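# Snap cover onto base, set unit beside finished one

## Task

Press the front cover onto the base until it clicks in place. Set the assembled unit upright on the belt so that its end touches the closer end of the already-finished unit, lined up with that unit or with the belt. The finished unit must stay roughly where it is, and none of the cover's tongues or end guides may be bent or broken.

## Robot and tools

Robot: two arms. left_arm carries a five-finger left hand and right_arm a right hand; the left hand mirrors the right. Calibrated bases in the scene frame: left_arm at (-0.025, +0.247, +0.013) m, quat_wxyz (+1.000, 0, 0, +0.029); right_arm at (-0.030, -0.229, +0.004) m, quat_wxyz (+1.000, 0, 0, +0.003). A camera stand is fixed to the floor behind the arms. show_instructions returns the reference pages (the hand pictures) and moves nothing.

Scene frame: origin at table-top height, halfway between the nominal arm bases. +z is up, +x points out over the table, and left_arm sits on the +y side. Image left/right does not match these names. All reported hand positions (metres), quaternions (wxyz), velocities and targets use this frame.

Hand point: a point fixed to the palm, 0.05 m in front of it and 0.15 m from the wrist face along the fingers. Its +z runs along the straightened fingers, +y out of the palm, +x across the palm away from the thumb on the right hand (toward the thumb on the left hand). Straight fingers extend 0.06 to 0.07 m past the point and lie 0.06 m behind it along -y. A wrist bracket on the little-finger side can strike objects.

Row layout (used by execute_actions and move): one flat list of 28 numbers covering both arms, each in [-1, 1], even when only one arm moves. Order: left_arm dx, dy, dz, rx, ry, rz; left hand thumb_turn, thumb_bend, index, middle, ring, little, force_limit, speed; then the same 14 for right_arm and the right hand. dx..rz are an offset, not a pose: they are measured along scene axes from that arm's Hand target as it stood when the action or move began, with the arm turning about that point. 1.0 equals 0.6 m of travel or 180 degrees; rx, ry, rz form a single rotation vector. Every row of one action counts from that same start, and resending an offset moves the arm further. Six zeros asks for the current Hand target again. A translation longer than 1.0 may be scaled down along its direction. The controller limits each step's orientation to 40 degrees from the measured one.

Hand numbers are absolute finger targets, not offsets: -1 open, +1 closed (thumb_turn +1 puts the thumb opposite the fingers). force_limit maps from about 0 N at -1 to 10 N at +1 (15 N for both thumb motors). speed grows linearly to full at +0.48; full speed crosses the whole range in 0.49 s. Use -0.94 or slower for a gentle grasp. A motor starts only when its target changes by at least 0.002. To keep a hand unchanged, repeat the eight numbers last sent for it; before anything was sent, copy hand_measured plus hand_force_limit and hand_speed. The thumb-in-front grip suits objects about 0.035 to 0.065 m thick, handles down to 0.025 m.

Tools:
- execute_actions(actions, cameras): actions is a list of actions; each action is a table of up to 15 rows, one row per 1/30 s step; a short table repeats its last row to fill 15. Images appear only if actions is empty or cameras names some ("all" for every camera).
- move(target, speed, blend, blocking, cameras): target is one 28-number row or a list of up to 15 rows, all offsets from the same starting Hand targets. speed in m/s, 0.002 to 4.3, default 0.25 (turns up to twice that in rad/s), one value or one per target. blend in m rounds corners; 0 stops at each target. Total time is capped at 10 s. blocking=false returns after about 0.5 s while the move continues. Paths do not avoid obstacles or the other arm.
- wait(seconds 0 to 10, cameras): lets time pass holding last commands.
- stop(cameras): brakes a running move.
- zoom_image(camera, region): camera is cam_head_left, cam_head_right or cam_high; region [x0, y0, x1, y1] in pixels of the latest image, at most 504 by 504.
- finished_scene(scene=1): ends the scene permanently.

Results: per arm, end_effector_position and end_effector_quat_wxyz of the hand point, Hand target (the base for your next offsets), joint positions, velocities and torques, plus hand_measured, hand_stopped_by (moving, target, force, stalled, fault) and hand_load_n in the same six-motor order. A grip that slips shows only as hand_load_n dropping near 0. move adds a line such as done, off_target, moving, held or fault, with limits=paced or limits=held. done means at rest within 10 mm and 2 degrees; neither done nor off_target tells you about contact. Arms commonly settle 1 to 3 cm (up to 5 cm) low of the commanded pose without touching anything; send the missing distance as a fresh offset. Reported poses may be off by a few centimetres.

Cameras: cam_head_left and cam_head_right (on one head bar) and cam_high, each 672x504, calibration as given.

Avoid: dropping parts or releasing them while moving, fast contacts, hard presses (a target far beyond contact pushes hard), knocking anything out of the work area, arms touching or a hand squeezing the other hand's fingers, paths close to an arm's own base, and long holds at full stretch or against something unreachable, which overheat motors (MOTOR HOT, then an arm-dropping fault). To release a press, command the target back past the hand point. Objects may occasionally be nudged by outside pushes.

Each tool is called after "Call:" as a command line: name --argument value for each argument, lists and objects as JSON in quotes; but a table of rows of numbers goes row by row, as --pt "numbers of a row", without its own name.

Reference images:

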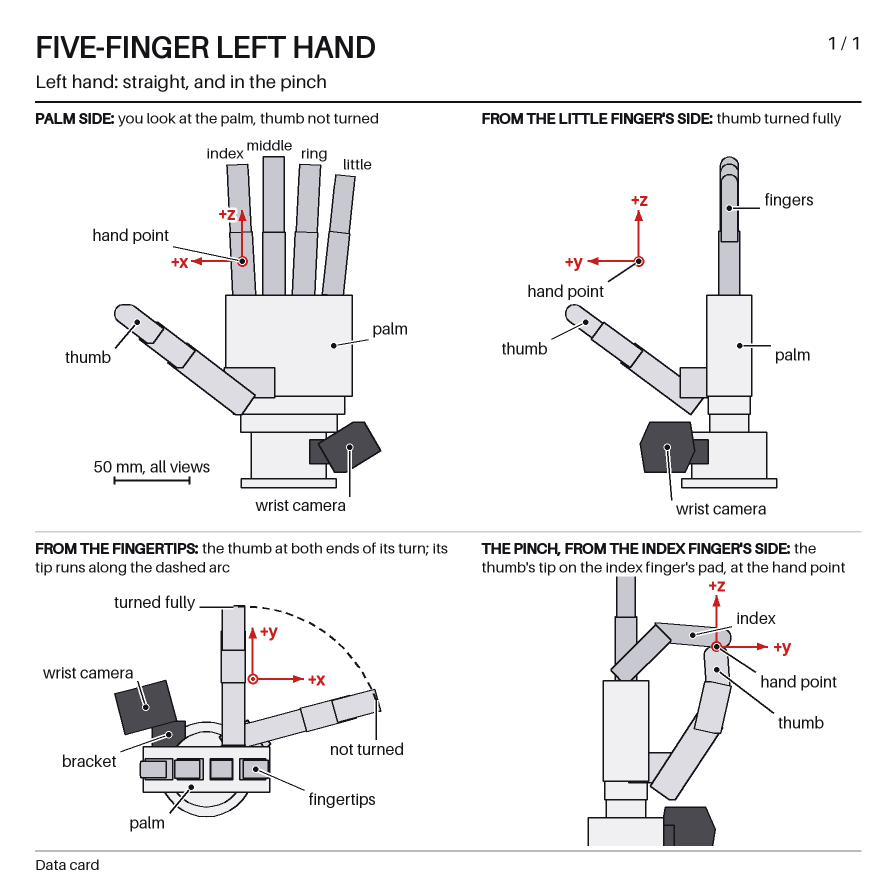

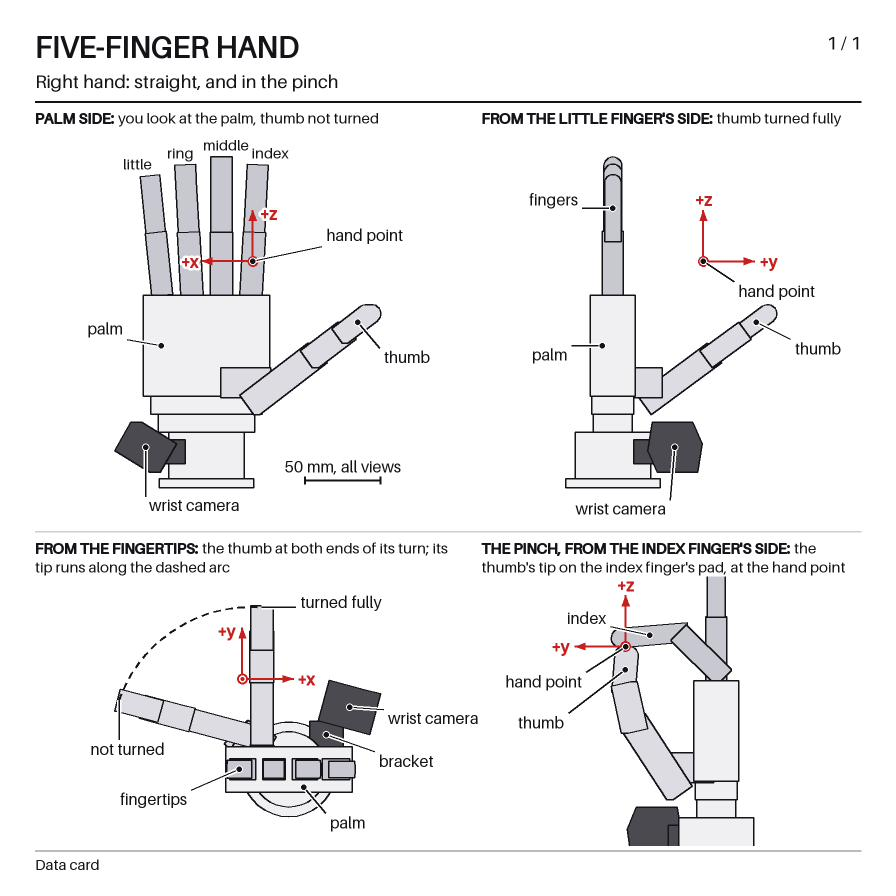

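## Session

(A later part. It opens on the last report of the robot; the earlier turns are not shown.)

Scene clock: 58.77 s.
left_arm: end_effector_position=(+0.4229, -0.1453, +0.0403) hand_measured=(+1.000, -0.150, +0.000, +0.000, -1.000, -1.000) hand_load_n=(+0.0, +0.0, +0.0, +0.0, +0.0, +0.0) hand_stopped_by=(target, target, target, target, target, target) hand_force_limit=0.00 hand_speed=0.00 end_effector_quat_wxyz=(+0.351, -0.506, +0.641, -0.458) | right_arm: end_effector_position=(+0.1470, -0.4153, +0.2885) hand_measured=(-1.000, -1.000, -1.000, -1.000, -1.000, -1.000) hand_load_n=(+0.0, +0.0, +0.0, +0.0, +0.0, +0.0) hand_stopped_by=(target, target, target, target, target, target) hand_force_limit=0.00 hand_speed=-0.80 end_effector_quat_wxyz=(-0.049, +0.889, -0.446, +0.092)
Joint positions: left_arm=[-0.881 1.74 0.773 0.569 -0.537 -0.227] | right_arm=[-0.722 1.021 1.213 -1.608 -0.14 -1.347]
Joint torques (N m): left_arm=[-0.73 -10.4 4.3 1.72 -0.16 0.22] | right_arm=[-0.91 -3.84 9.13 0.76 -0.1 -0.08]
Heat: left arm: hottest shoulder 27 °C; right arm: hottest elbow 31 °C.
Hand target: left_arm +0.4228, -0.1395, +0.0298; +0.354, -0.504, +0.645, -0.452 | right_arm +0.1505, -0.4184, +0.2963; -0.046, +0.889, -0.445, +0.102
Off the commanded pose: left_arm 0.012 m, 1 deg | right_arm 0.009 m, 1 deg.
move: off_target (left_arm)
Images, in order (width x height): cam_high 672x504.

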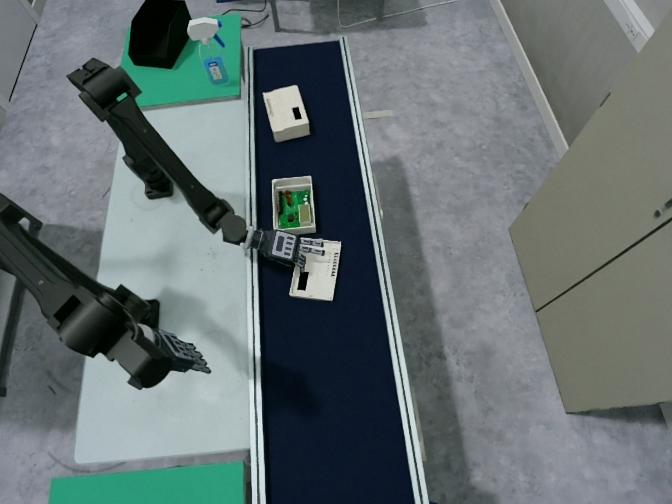

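Call:
move --pt "-0.003 0.0 -0.014 0 0 0 1 -0.15 0 0 -1 -1 0 0 0 0 0 0 0 0 -1 -1 -1 -1 -1 -1 0 -0.8" --pt "-0.003 0.0 -0.014 0 0 0 1 -0.15 0.6 0.6 -1 -1 0.2 -0.6 0 0 0 0 0 0 -1 -1 -1 -1 -1 -1 0 -0.8" --speed 0.08 --cameras '["cam_high"]'

Call:
zoom_image --camera "cam_high" --region '[250, 200, 350, 310]'

Scene clock: 61.10 s.
left_arm: end_effector_position=(+0.4238, -0.1460, +0.0345) hand_measured=(+1.000, -0.150, +0.214, +0.202, -1.000, -1.000) hand_load_n=(+0.0, +3.5, +5.5, +15.5, -0.5, +0.0) hand_stopped_by=(target, target, force, force, target, target) hand_force_limit=0.20 hand_speed=-0.60 end_effector_quat_wxyz=(+0.352, -0.506, +0.638, -0.462) | right_arm: end_effector_position=(+0.1470, -0.4153, +0.2885) hand_measured=(-1.000, -1.000, -1.000, -1.000, -1.000, -1.000) hand_load_n=(+0.0, +0.0, +0.0, +0.0, +0.0, +0.0) hand_stopped_by=(target, target, target, target, target, target) hand_force_limit=0.00 hand_speed=-0.80 end_effector_quat_wxyz=(-0.049, +0.889, -0.446, +0.092)
Joint positions: left_arm=[-0.881 1.761 0.77 0.601 -0.538 -0.227] | right_arm=[-0.722 1.021 1.213 -1.608 -0.14 -1.347]
Joint torques (N m): left_arm=[-0.79 -10.58 3.96 1.54 -0.26 0.22] | right_arm=[-0.91 -3.9 9.11 0.75 -0.1 -0.08]
Heat: left arm: hottest shoulder 27 °C; right arm: hottest elbow 32 °C.
Hand target: left_arm +0.4211, -0.1395, +0.0214; +0.354, -0.504, +0.645, -0.452 | right_arm +0.1505, -0.4184, +0.2963; -0.046, +0.889, -0.445, +0.102
Off the commanded pose: left_arm 0.015 m, 1 deg | right_arm 0.009 m, 1 deg.
move: off_target (left_arm); target 2's new numbers were sent with left_arm's hand 0.016 m and 2 deg from that target
Images, in order (width x height): cam_high 672x504.

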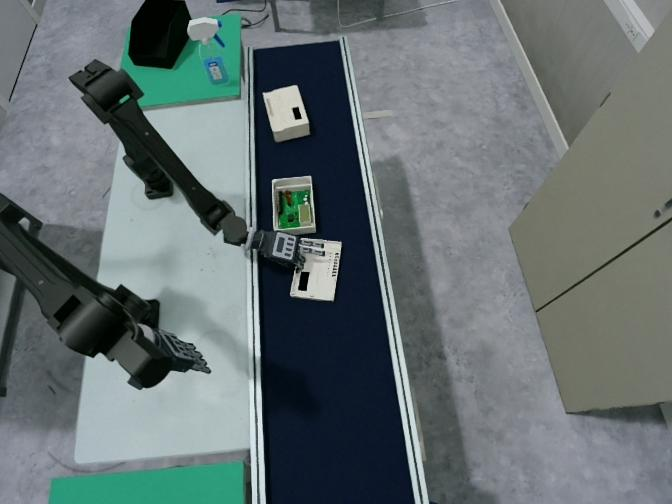

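Scaled by 4.582 from the camera's 672x504 image, which has a finer 960x720 frame.

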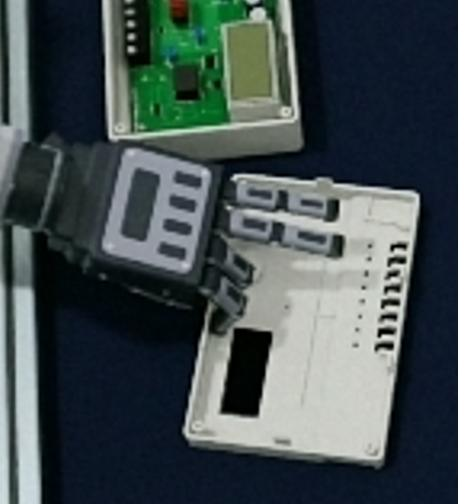

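Call:
move --target '[0, 0.0, 0.08, 0, 0, 0, 1, -0.15, 0.6, 0.19, -1, -1, 0.2, -0.6, 0, 0, 0, 0, 0, 0, -1, -1, -1, -1, -1, -1, 0, -0.8]' --speed 0.06 --cameras '["cam_high"]'

Call:
zoom_image --camera "cam_high" --region '[250, 200, 350, 310]'

Scene clock: 64.67 s.
left_arm: end_effector_position=(+0.4167, -0.1382, +0.0605) hand_measured=(+1.000, -0.150, +0.214, +0.188, -1.000, -1.000) hand_load_n=(-0.5, +1.5, +2.0, +2.5, +0.0, +0.0) hand_stopped_by=(target, target, force, force, target, target) hand_force_limit=0.20 hand_speed=-0.60 end_effector_quat_wxyz=(+0.351, -0.507, +0.648, -0.448) | right_arm: end_effector_position=(+0.1470, -0.4153, +0.2885) hand_measured=(-1.000, -1.000, -1.000, -1.000, -1.000, -1.000) hand_load_n=(+0.0, +0.0, +0.0, +0.0, +0.0, +0.0) hand_stopped_by=(target, target, target, target, target, target) hand_force_limit=0.00 hand_speed=-0.80 end_effector_quat_wxyz=(-0.049, +0.889, -0.446, +0.092)
Joint positions: left_arm=[-0.881 1.664 0.77 0.471 -0.539 -0.227] | right_arm=[-0.722 1.021 1.213 -1.608 -0.14 -1.347]
Joint torques (N m): left_arm=[-0.67 -12.04 6.02 0.96 -0.24 0.22] | right_arm=[-0.97 -3.96 9.14 0.75 -0.11 -0.08]
Heat: left arm: hottest shoulder 27 °C; right arm: hottest elbow 32 °C.
Hand target: left_arm +0.4211, -0.1395, +0.0696; +0.354, -0.504, +0.645, -0.452 | right_arm +0.1505, -0.4184, +0.2963; -0.046, +0.889, -0.445, +0.102
Off the commanded pose: left_arm 0.010 m, 1 deg | right_arm 0.009 m, 1 deg.
move: done
Images, in order (width x height): cam_high 672x504.

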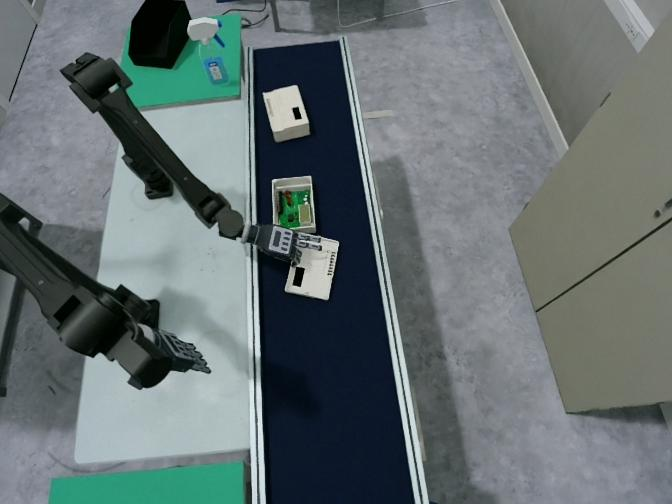

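Scaled by 4.582 from the camera's 672x504 image, which has a finer 960x720 frame.

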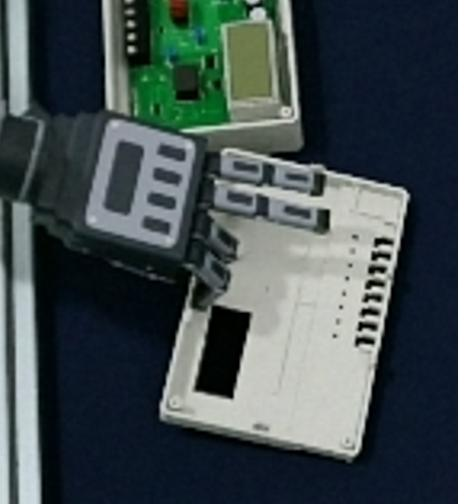

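Call:
move --target '[0, 0.0, 0.0, 0, 0, 0, 1, -0.15, 0.55, 0.5, -1, -1, 0.3, -0.9, 0, 0, 0, 0, 0, 0, -1, -1, -1, -1, -1, -1, 0, -0.8]' --speed 0.06 --cameras '[]'

Scene clock: 65.37 s.
left_arm: end_effector_position=(+0.4167, -0.1382, +0.0604) hand_measured=(+1.000, -0.150, +0.230, +0.204, -1.000, -1.000) hand_load_n=(-1.0, +2.5, +8.5, +10.0, +0.0, +0.0) hand_stopped_by=(target, target, force, force, target, target) hand_force_limit=0.30 hand_speed=-0.90 end_effector_quat_wxyz=(+0.351, -0.507, +0.648, -0.448) | right_arm: end_effector_position=(+0.1470, -0.4153, +0.2885) hand_measured=(-1.000, -1.000, -1.000, -1.000, -1.000, -1.000) hand_load_n=(+0.0, +0.0, +0.0, +0.0, +0.0, +0.0) hand_stopped_by=(target, target, target, target, target, target) hand_force_limit=0.00 hand_speed=-0.80 end_effector_quat_wxyz=(-0.049, +0.889, -0.446, +0.092)
Joint positions: left_arm=[-0.881 1.664 0.77 0.471 -0.539 -0.227] | right_arm=[-0.722 1.021 1.213 -1.608 -0.14 -1.347]
Joint torques (N m): left_arm=[-0.85 -11.99 6.08 0.94 -0.24 0.21] | right_arm=[-0.91 -3.9 9.13 0.76 -0.1 -0.08]
Heat: left arm: hottest shoulder 27 °C; right arm: hottest elbow 32 °C.
Hand target: left_arm +0.4211, -0.1395, +0.0695; +0.354, -0.504, +0.645, -0.452 | right_arm +0.1505, -0.4184, +0.2963; -0.046, +0.889, -0.445, +0.102
Off the commanded pose: left_arm 0.010 m, 1 deg | right_arm 0.009 m, 1 deg.
move: done
No camera images: "cameras" was empty.

Call:
move --target '[0, 0.0, 0.15, 0, 0, 0, 1, -0.15, 0.55, 0.5, -1, -1, 0.3, -0.9, 0, 0, 0, 0, 0, 0, -1, -1, -1, -1, -1, -1, 0, -0.8]' --speed 0.08 --cameras '["all"]'

Call:
zoom_image --camera "cam_high" --region '[250, 180, 350, 310]'

Scene clock: 67.33 s.
left_arm: end_effector_position=(+0.4044, -0.1249, +0.1265) hand_measured=(+1.000, -0.150, +0.230, +0.204, -1.000, -1.000) hand_load_n=(-2.0, -2.5, +11.0, +7.0, +0.0, +0.0) hand_stopped_by=(target, target, force, force, target, target) hand_force_limit=0.30 hand_speed=-0.90 end_effector_quat_wxyz=(+0.349, -0.507, +0.661, -0.428) | right_arm: end_effector_position=(+0.1470, -0.4153, +0.2885) hand_measured=(-1.000, -1.000, -1.000, -1.000, -1.000, -1.000) hand_load_n=(-0.5, +0.0, +0.0, +0.0, +0.0, +0.0) hand_stopped_by=(target, target, target, target, target, target) hand_force_limit=0.00 hand_speed=-0.80 end_effector_quat_wxyz=(-0.049, +0.889, -0.446, +0.092)
Joint positions: left_arm=[-0.881 1.471 0.81 0.19 -0.539 -0.226] | right_arm=[-0.722 1.021 1.213 -1.608 -0.14 -1.347]
Joint torques (N m): left_arm=[-0.91 -10.75 10.22 1.03 -0.29 0.2] | right_arm=[-0.91 -3.96 9.13 0.76 -0.1 -0.08]
Heat: left arm: hottest shoulder 28 °C; right arm: hottest elbow 32 °C.
Hand target: left_arm +0.4210, -0.1394, +0.1594; +0.354, -0.504, +0.645, -0.452 | right_arm +0.1505, -0.4184, +0.2963; -0.046, +0.889, -0.445, +0.102
Off the commanded pose: left_arm 0.040 m, 3 deg | right_arm 0.009 m, 1 deg.
move: off_target (left_arm)

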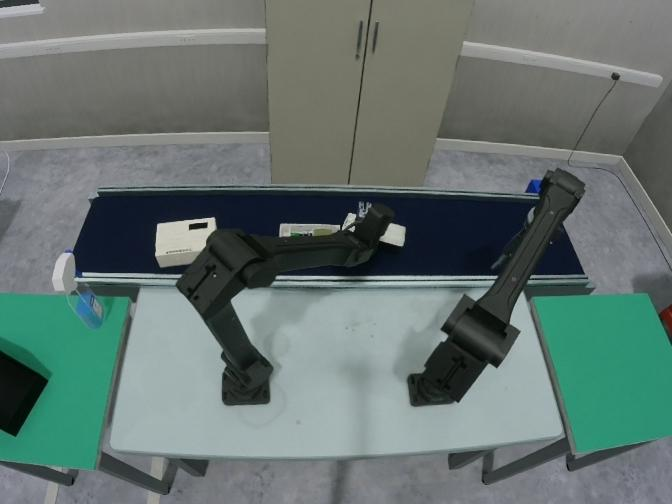

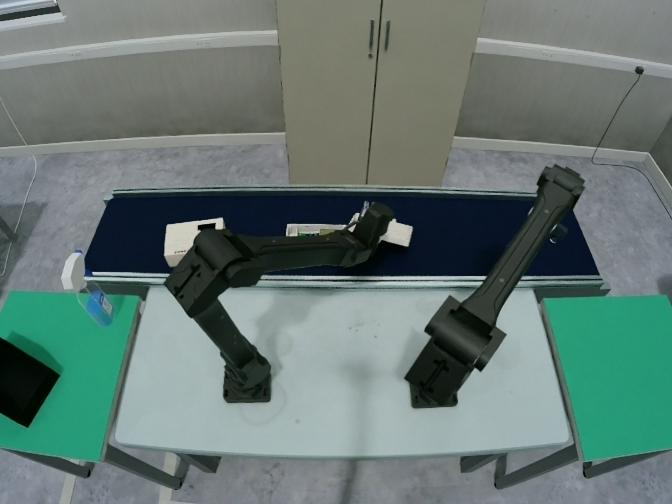

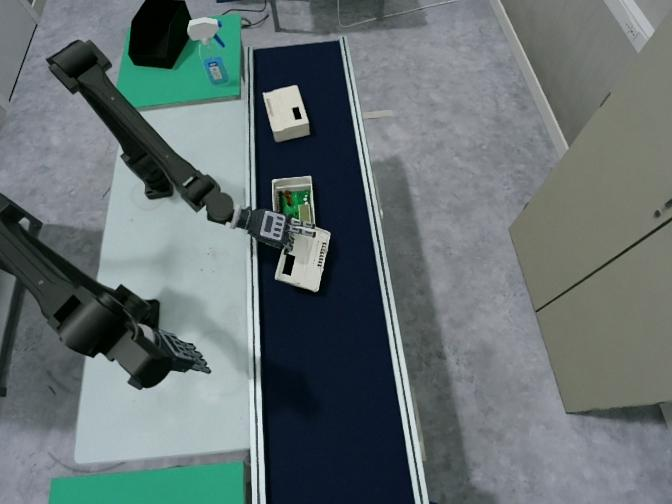

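Scaled by 3.877 from the camera's 672x504 image, which has a finer 960x720 frame.

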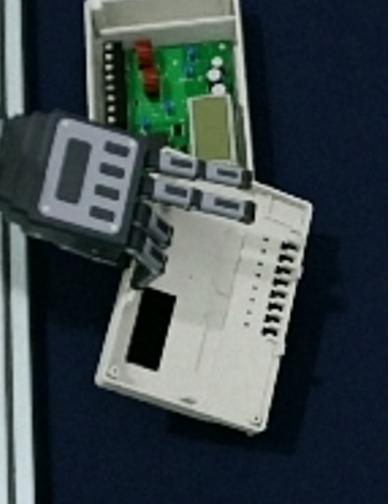

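Call:
move --target '[0.015, 0.082, 0.184, 0.0538, 0.2156, 0, 1, -0.15, 0.55, 0.5, -1, -1, 0.3, -0.9, 0, 0, 0, 0, 0, 0, -1, -1, -1, -1, -1, -1, 0, -0.8]' --speed 0.12 --cameras '["all"]'

Call:
zoom_image --camera "cam_high" --region '[230, 140, 350, 290]'

Scene clock: 72.97 s.
left_arm: end_effector_position=(+0.4137, -0.0824, +0.2460) hand_measured=(+1.000, -0.150, +0.230, +0.204, -1.000, -1.000) hand_load_n=(-1.5, -1.0, +9.5, +7.0, +0.0, +0.0) hand_stopped_by=(target, target, force, force, target, target) hand_force_limit=0.30 hand_speed=-0.90 end_effector_quat_wxyz=(+0.155, -0.590, +0.772, -0.182) | right_arm: end_effector_position=(+0.1470, -0.4153, +0.2885) hand_measured=(-1.000, -1.000, -1.000, -1.000, -1.000, -1.000) hand_load_n=(+0.0, +0.0, +0.0, +0.0, +0.5, +0.0) hand_stopped_by=(target, target, target, target, target, target) hand_force_limit=0.00 hand_speed=-0.80 end_effector_quat_wxyz=(-0.049, +0.889, -0.446, +0.092)
Joint positions: left_arm=[-0.682 1.574 1.553 -1.103 -0.187 -0.315] | right_arm=[-0.722 1.021 1.213 -1.608 -0.14 -1.347]
Joint torques (N m): left_arm=[-0.56 -11.99 11.71 0.32 -0.04 0.02] | right_arm=[-1.03 -3.9 9.11 0.75 -0.1 -0.08]
Heat: left arm: hottest shoulder 28 °C; right arm: hottest elbow 32 °C.
Hand target: left_arm +0.4301, -0.0902, +0.2699; +0.160, -0.595, +0.761, -0.204 | right_arm +0.1505, -0.4184, +0.2963; -0.046, +0.889, -0.445, +0.102
Off the commanded pose: left_arm 0.030 m, 3 deg | right_arm 0.009 m, 1 deg.
move: off_target (left_arm)

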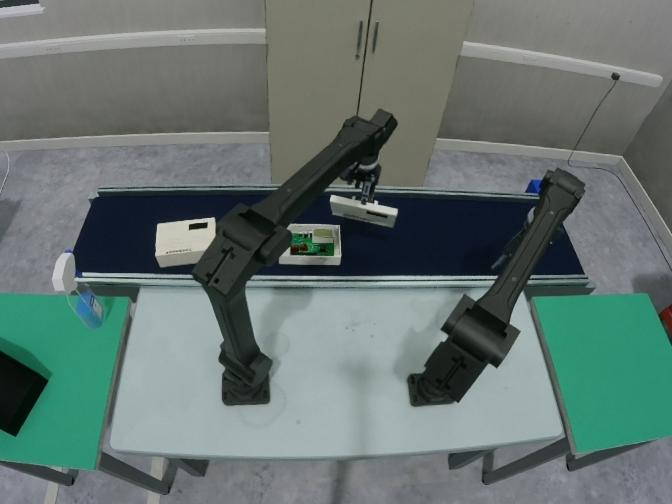

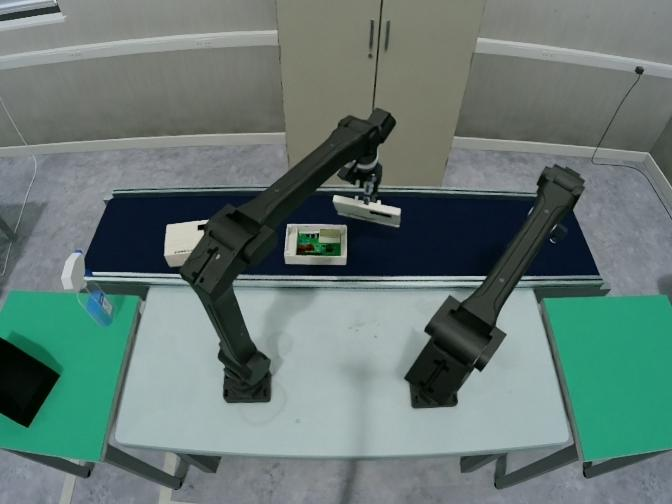

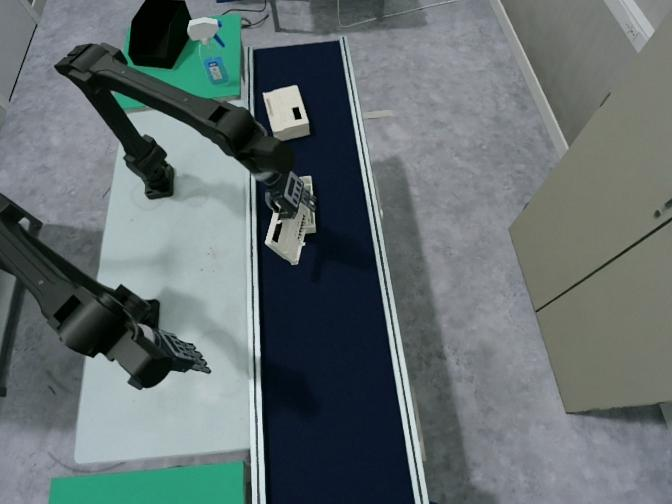

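Scaled by 3.360 from the camera's 672x504 image, which has a finer 960x720 frame.

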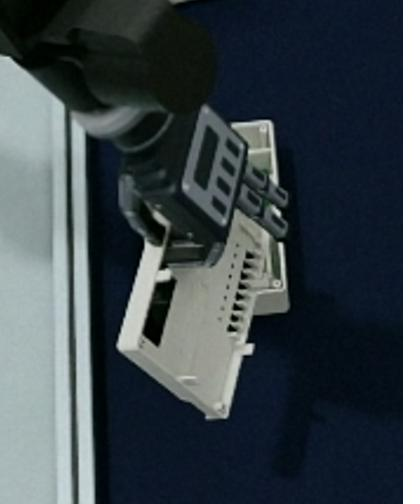

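Call:
zoom_image --camera "cam_head_left" --region '[270, 150, 430, 280]'

Call:
zoom_image --camera "cam_head_right" --region '[270, 150, 430, 280]'

Scaled by 3.150 from the camera's 672x504 image, which has a finer 960x720 frame.

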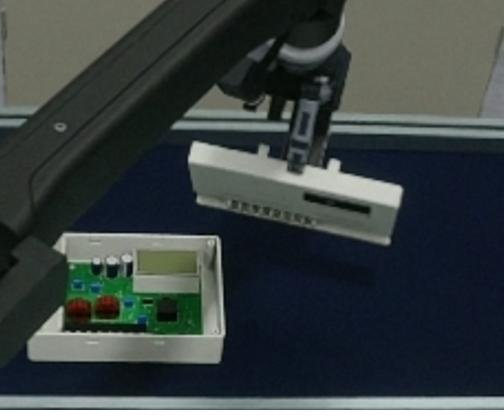

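Scaled by 3.150 from the camera's 672x504 image, which has a finer 960x720 frame.

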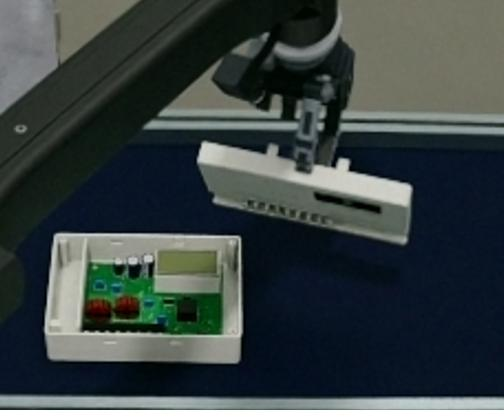

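Call:
move --target '[0.0, 0.1336, 0.0, 0.02, 0.1657, 0.0756, 1, -0.15, 0.55, 0.5, -1, -1, 0.3, -0.9, 0, 0, 0, 0, 0, 0, -1, -1, -1, -1, -1, -1, 0, -0.8]' --speed 0.12 --cameras '["all"]'

Call:
zoom_image --camera "cam_head_right" --region '[250, 140, 430, 290]'

Call:
zoom_image --camera "cam_high" --region '[230, 110, 350, 270]'

Scene clock: 77.10 s.
left_arm: end_effector_position=(+0.4170, -0.0065, +0.2555) hand_measured=(+1.000, -0.150, +0.230, +0.204, -1.000, -1.000) hand_load_n=(-1.0, +1.0, +8.5, +8.0, +0.0, +0.0) hand_stopped_by=(target, target, force, force, target, target) hand_force_limit=0.30 hand_speed=-0.90 end_effector_quat_wxyz=(+0.004, +0.700, -0.714, -0.016) | right_arm: end_effector_position=(+0.1470, -0.4153, +0.2885) hand_measured=(-1.000, -1.000, -1.000, -1.000, -1.000, -1.000) hand_load_n=(+0.0, +0.0, +0.0, +0.0, +0.0, +0.0) hand_stopped_by=(target, target, target, target, target, target) hand_force_limit=0.00 hand_speed=-0.80 end_effector_quat_wxyz=(-0.049, +0.889, -0.446, +0.092)
Joint positions: left_arm=[-0.478 1.811 1.884 -1.677 -0.005 -0.401] | right_arm=[-0.722 1.021 1.213 -1.608 -0.14 -1.347]
Joint torques (N m): left_arm=[-0.62 -14.45 10.54 -0.61 0.16 0] | right_arm=[-0.91 -3.9 9.11 0.76 -0.1 -0.08]
Heat: left arm: hottest shoulder 28 °C; right arm: hottest elbow 33 °C.
Hand target: left_arm +0.4302, -0.0100, +0.2698; -0.001, +0.707, -0.708, +0.000 | right_arm +0.1505, -0.4184, +0.2963; -0.046, +0.889, -0.445, +0.102
Off the commanded pose: left_arm 0.020 m, 2 deg | right_arm 0.009 m, 1 deg.
joint sent to its limit (left arm) — joint 4 (wrist pitch), lower limit. The joint targets still meet the commanded pose.
move: off_target (left_arm)

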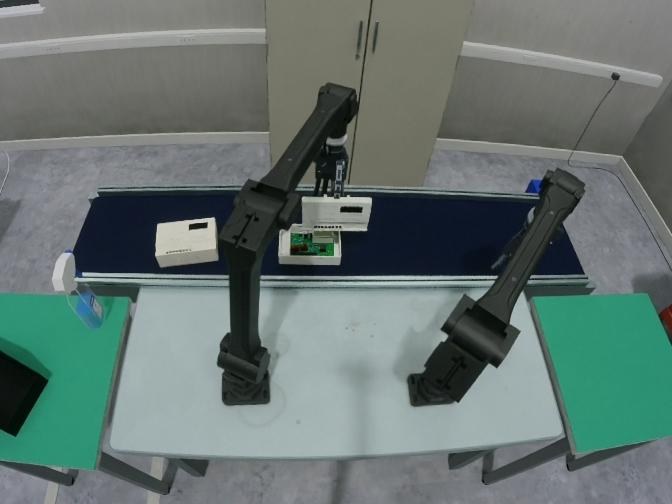

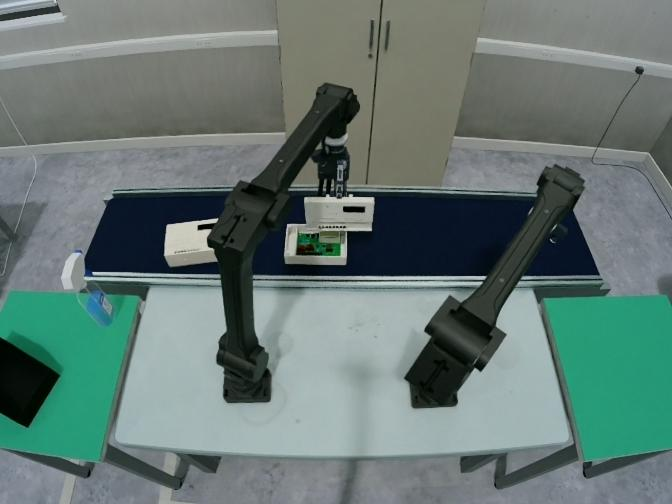

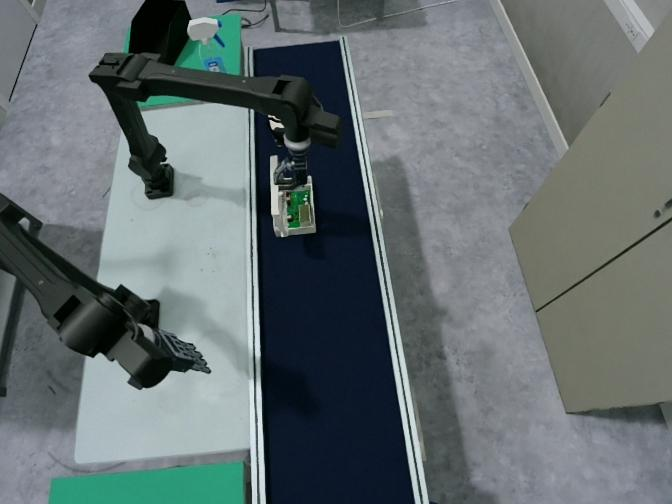

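Scaled by 2.800 from the camera's 672x504 image, which has a finer 960x720 frame.

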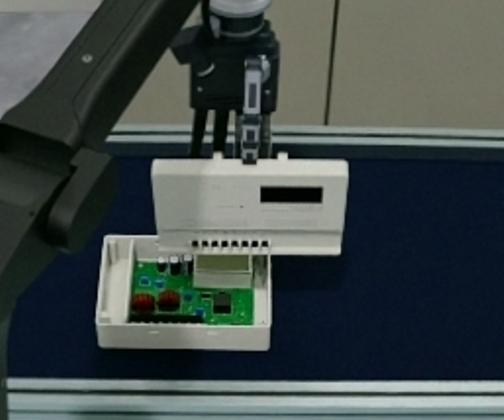

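Scaled by 3.150 from the camera's 672x504 image, which has a finer 960x720 frame.

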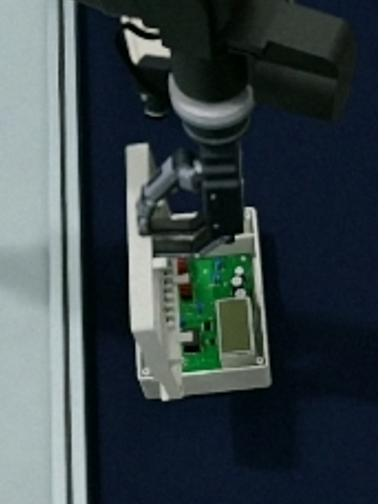

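Call:
move --target '[-0.1087, 0.105, -0.01, 0, 0, 0, 1, -0.15, 0.55, 0.5, -1, -1, 0.3, -0.9, 0, 0, 0, 0, 0, 0, -1, -1, -1, -1, -1, -1, 0, -0.8]' --speed 0.1 --cameras '["all"]'

Call:
zoom_image --camera "cam_head_right" --region '[250, 140, 400, 290]'

Call:
zoom_image --camera "cam_high" --region '[230, 110, 350, 270]'

Scene clock: 90.73 s.
left_arm: end_effector_position=(+0.3660, +0.0490, +0.2626) hand_measured=(+1.000, -0.150, +0.230, +0.204, -1.000, -1.000) hand_load_n=(-1.0, +1.0, +9.0, +8.0, +0.0, +0.0) hand_stopped_by=(target, target, force, force, target, target) hand_force_limit=0.30 hand_speed=-0.90 end_effector_quat_wxyz=(+0.000, +0.708, -0.706, -0.004) | right_arm: end_effector_position=(+0.1470, -0.4153, +0.2885) hand_measured=(-1.000, -1.000, -1.000, -1.000, -1.000, -1.000) hand_load_n=(+0.0, +0.0, +0.0, +0.0, +0.0, +0.0) hand_stopped_by=(target, target, target, target, target, target) hand_force_limit=0.00 hand_speed=-0.80 end_effector_quat_wxyz=(-0.049, +0.889, -0.446, +0.092)
Joint positions: left_arm=[-0.414 1.6 1.629 -1.607 -0.004 -0.358] | right_arm=[-0.722 1.021 1.213 -1.608 -0.14 -1.347]
Joint torques (N m): left_arm=[-0.5 -13.04 5.96 0.03 0.13 0.21] | right_arm=[-0.91 -3.9 9.13 0.76 -0.1 -0.08]
Heat: left arm: hottest elbow 30 °C; right arm: hottest elbow 33 °C.
Hand target: left_arm +0.3649, +0.0529, +0.2639; -0.001, +0.707, -0.708, +0.000 | right_arm +0.1505, -0.4184, +0.2963; -0.046, +0.889, -0.445, +0.102
Off the commanded pose: left_arm 0.004 m, 1 deg | right_arm 0.009 m, 1 deg.
move: done

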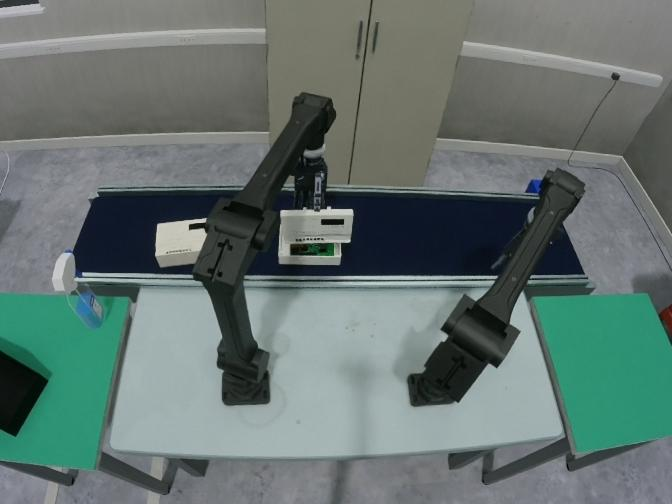

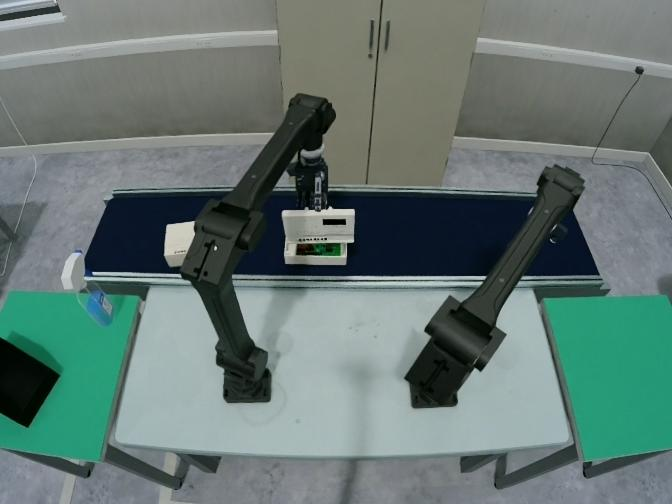

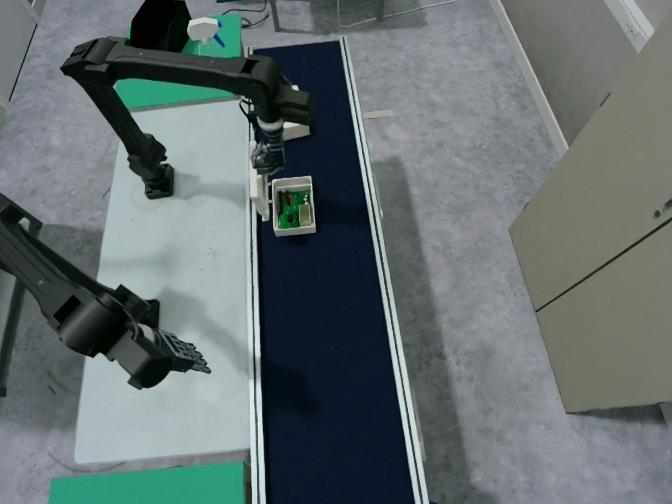

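Scaled by 3.360 from the camera's 672x504 image, which has a finer 960x720 frame.

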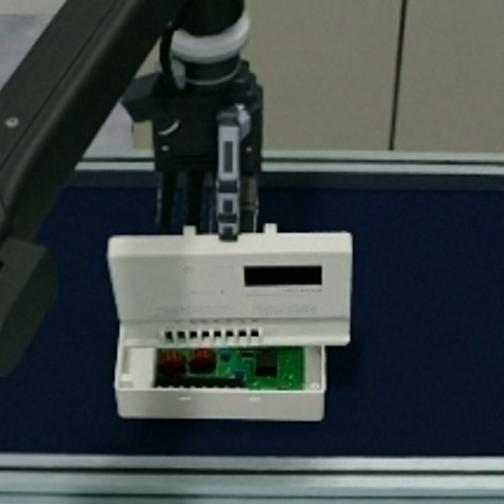

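Scaled by 3.150 from the camera's 672x504 image, which has a finer 960x720 frame.

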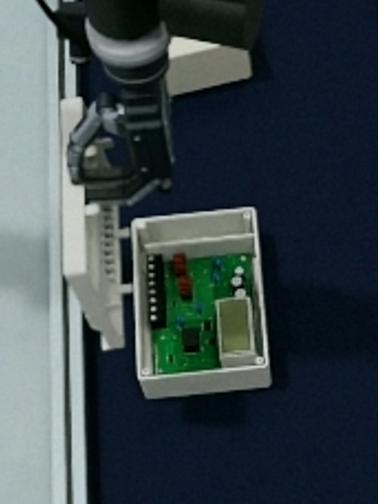

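Call:
zoom_image --camera "cam_high" --region '[240, 135, 320, 245]'

Call:
zoom_image --camera "cam_head_right" --region '[275, 200, 365, 270]'

Call:
zoom_image --camera "cam_head_left" --region '[270, 200, 360, 270]'

Scaled by 4.582 from the camera's 672x504 image, which has a finer 960x720 frame.

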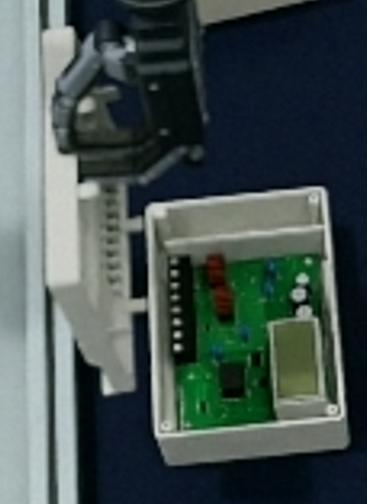

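Scaled by 5.600 from the camera's 672x504 image, which has a finer 960x720 frame.

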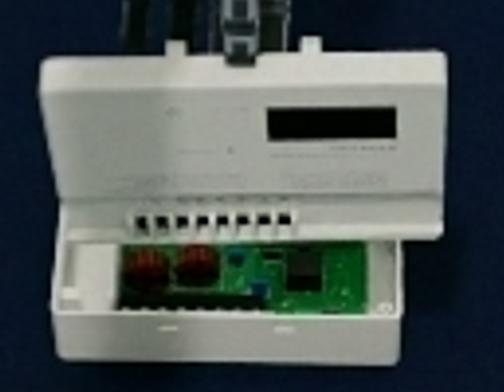

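Scaled by 5.600 from the camera's 672x504 image, which has a finer 960x720 frame.

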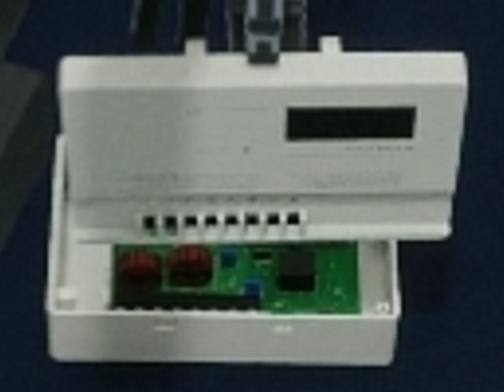

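Call:
move --target '[-0.0017, 0.0202, -0.1, 0.0222, 0, 0.0083, 1, -0.15, 0.55, 0.5, -1, -1, 0.3, -0.9, 0, 0, 0, 0, 0, 0, -1, -1, -1, -1, -1, -1, 0, -0.8]' --speed 0.08 --cameras '["all"]'

Call:
zoom_image --camera "cam_high" --region '[240, 135, 320, 245]'

Call:
zoom_image --camera "cam_head_right" --region '[275, 200, 365, 270]'

Call:
zoom_image --camera "cam_head_left" --region '[270, 200, 360, 270]'

Scene clock: 98.90 s.
left_arm: end_effector_position=(+0.3636, +0.0621, +0.2066) hand_measured=(+1.000, -0.150, +0.230, +0.204, -1.000, -1.000) hand_load_n=(-1.5, +1.0, +8.5, +8.5, +0.0, +0.0) hand_stopped_by=(target, target, force, force, target, target) hand_force_limit=0.30 hand_speed=-0.90 end_effector_quat_wxyz=(-0.024, +0.709, -0.704, -0.023) | right_arm: end_effector_position=(+0.1470, -0.4153, +0.2885) hand_measured=(-1.000, -1.000, -1.000, -1.000, -1.000, -1.000) hand_load_n=(+0.0, +0.0, +0.0, +0.0, +0.0, +0.0) hand_stopped_by=(target, target, target, target, target, target) hand_force_limit=0.00 hand_speed=-0.80 end_effector_quat_wxyz=(-0.049, +0.889, -0.446, +0.092)
Joint positions: left_arm=[-0.414 1.599 1.485 -1.48 -0.064 -0.363] | right_arm=[-0.722 1.021 1.213 -1.608 -0.14 -1.347]
Joint torques (N m): left_arm=[-0.62 -12.28 5.89 0.05 -0.18 0.01] | right_arm=[-0.91 -3.9 9.11 0.75 -0.1 -0.08]
Heat: left arm: hottest elbow 30 °C; right arm: hottest elbow 33 °C.
Hand target: left_arm +0.3639, +0.0651, +0.2039; -0.025, +0.715, -0.698, -0.024 | right_arm +0.1505, -0.4184, +0.2963; -0.046, +0.889, -0.445, +0.102
Off the commanded pose: left_arm 0.004 m, 1 deg | right_arm 0.009 m, 1 deg.
move: done

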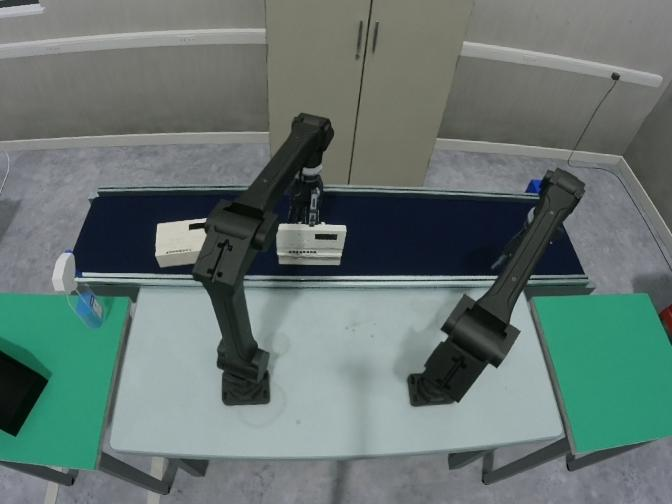

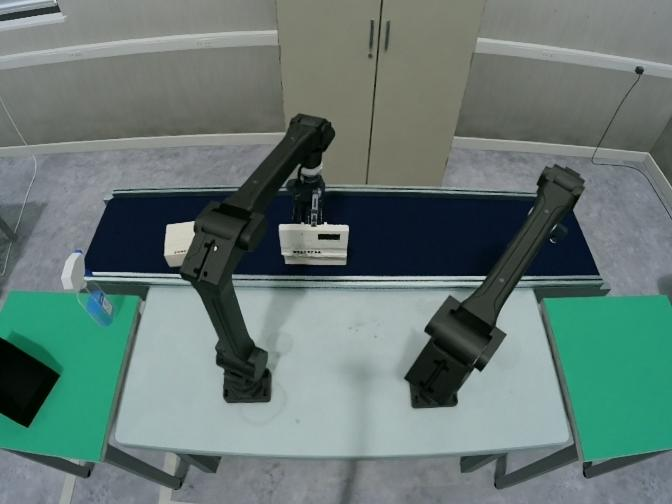

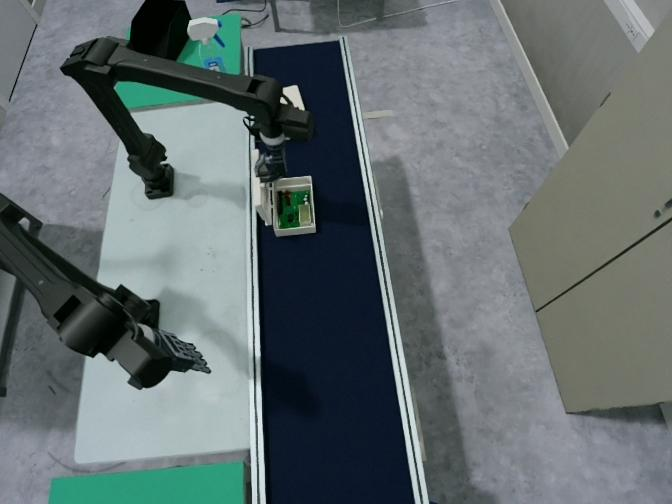

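Scaled by 4.582 from the camera's 672x504 image, which has a finer 960x720 frame.

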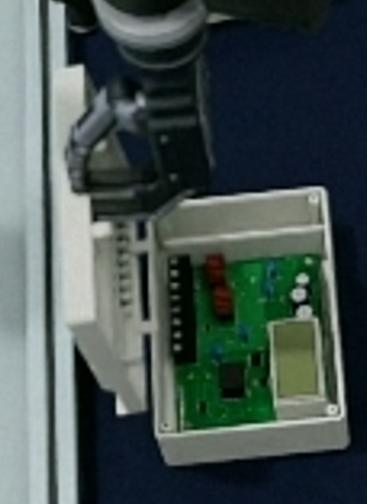

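Scaled by 5.600 from the camera's 672x504 image, which has a finer 960x720 frame.

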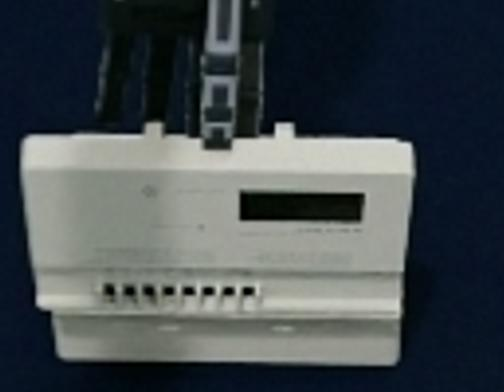

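Scaled by 5.600 from the camera's 672x504 image, which has a finer 960x720 frame.

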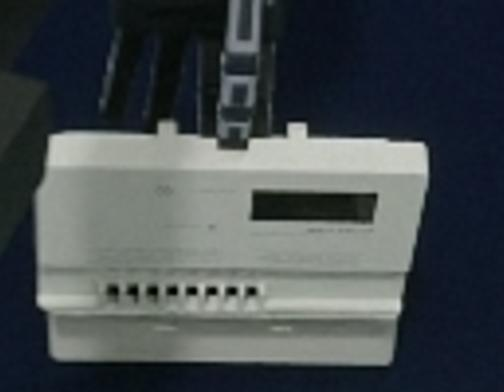

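Call:
move --target '[0.0033, -0.0017, -0.0467, -0.0056, 0, 0, 1, -0.15, 0.55, 0.5, -1, -1, 0.3, -0.9, 0, 0, 0, 0, 0, 0, -1, -1, -1, -1, -1, -1, 0, -0.8]' --speed 0.06 --cameras '["all"]'

Call:
zoom_image --camera "cam_high" --region '[240, 135, 320, 245]'

Call:
zoom_image --camera "cam_head_right" --region '[275, 200, 365, 270]'

Scene clock: 100.93 s.
left_arm: end_effector_position=(+0.3653, +0.0611, +0.1830) hand_measured=(+1.000, -0.150, +0.230, +0.204, -1.000, -1.000) hand_load_n=(-1.0, +1.0, +8.5, +8.5, +0.5, +0.0) hand_stopped_by=(target, target, force, force, target, target) hand_force_limit=0.30 hand_speed=-0.90 end_effector_quat_wxyz=(-0.023, +0.711, -0.703, -0.013) | right_arm: end_effector_position=(+0.1470, -0.4153, +0.2885) hand_measured=(-1.000, -1.000, -1.000, -1.000, -1.000, -1.000) hand_load_n=(+0.5, +0.0, +0.0, +0.0, +0.0, +0.0) hand_stopped_by=(target, target, target, target, target, target) hand_force_limit=0.00 hand_speed=-0.80 end_effector_quat_wxyz=(-0.049, +0.889, -0.446, +0.092)
Joint positions: left_arm=[-0.41 1.6 1.425 -1.402 -0.053 -0.363] | right_arm=[-0.722 1.021 1.213 -1.608 -0.14 -1.347]
Joint torques (N m): left_arm=[-0.44 -11.28 5.85 0.1 0.1 0.06] | right_arm=[-0.97 -3.96 9.13 0.76 -0.1 -0.08]
Heat: left arm: hottest elbow 30 °C; right arm: hottest elbow 34 °C.
Hand target: left_arm +0.3658, +0.0641, +0.1758; -0.019, +0.715, -0.698, -0.018 | right_arm +0.1505, -0.4184, +0.2963; -0.046, +0.889, -0.445, +0.102
Off the commanded pose: left_arm 0.008 m, 1 deg | right_arm 0.009 m, 1 deg.
move: done

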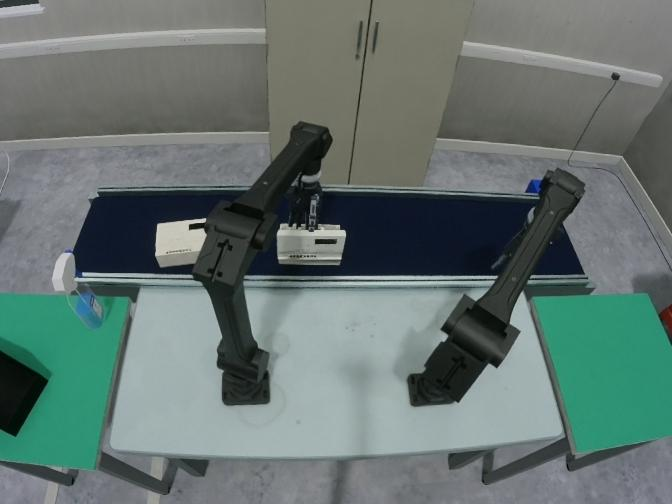

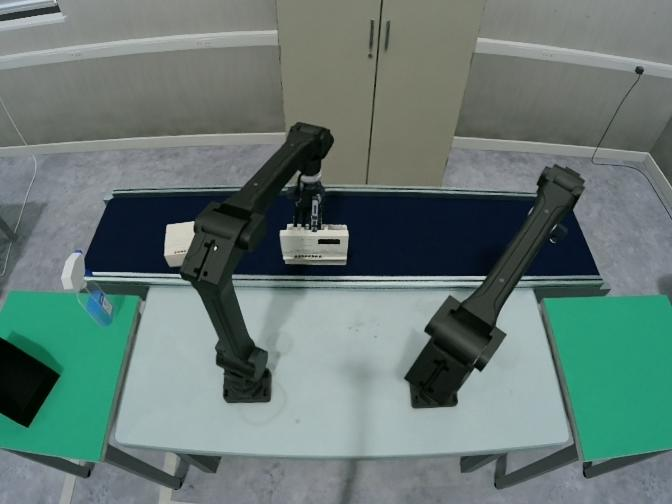

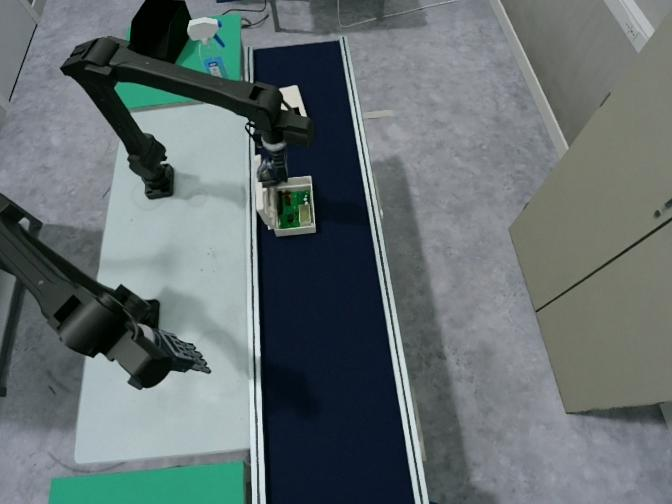

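Scaled by 4.582 from the camera's 672x504 image, which has a finer 960x720 frame.

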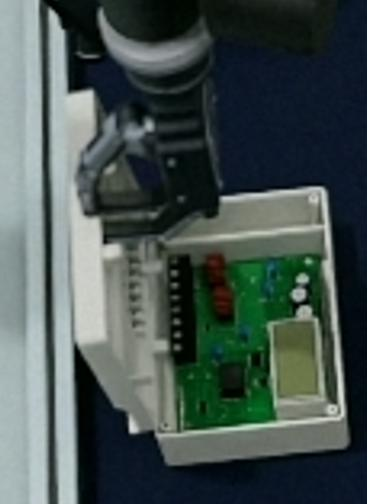

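Scaled by 5.600 from the camera's 672x504 image, which has a finer 960x720 frame.

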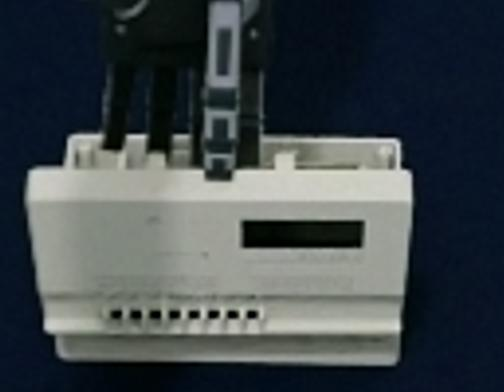

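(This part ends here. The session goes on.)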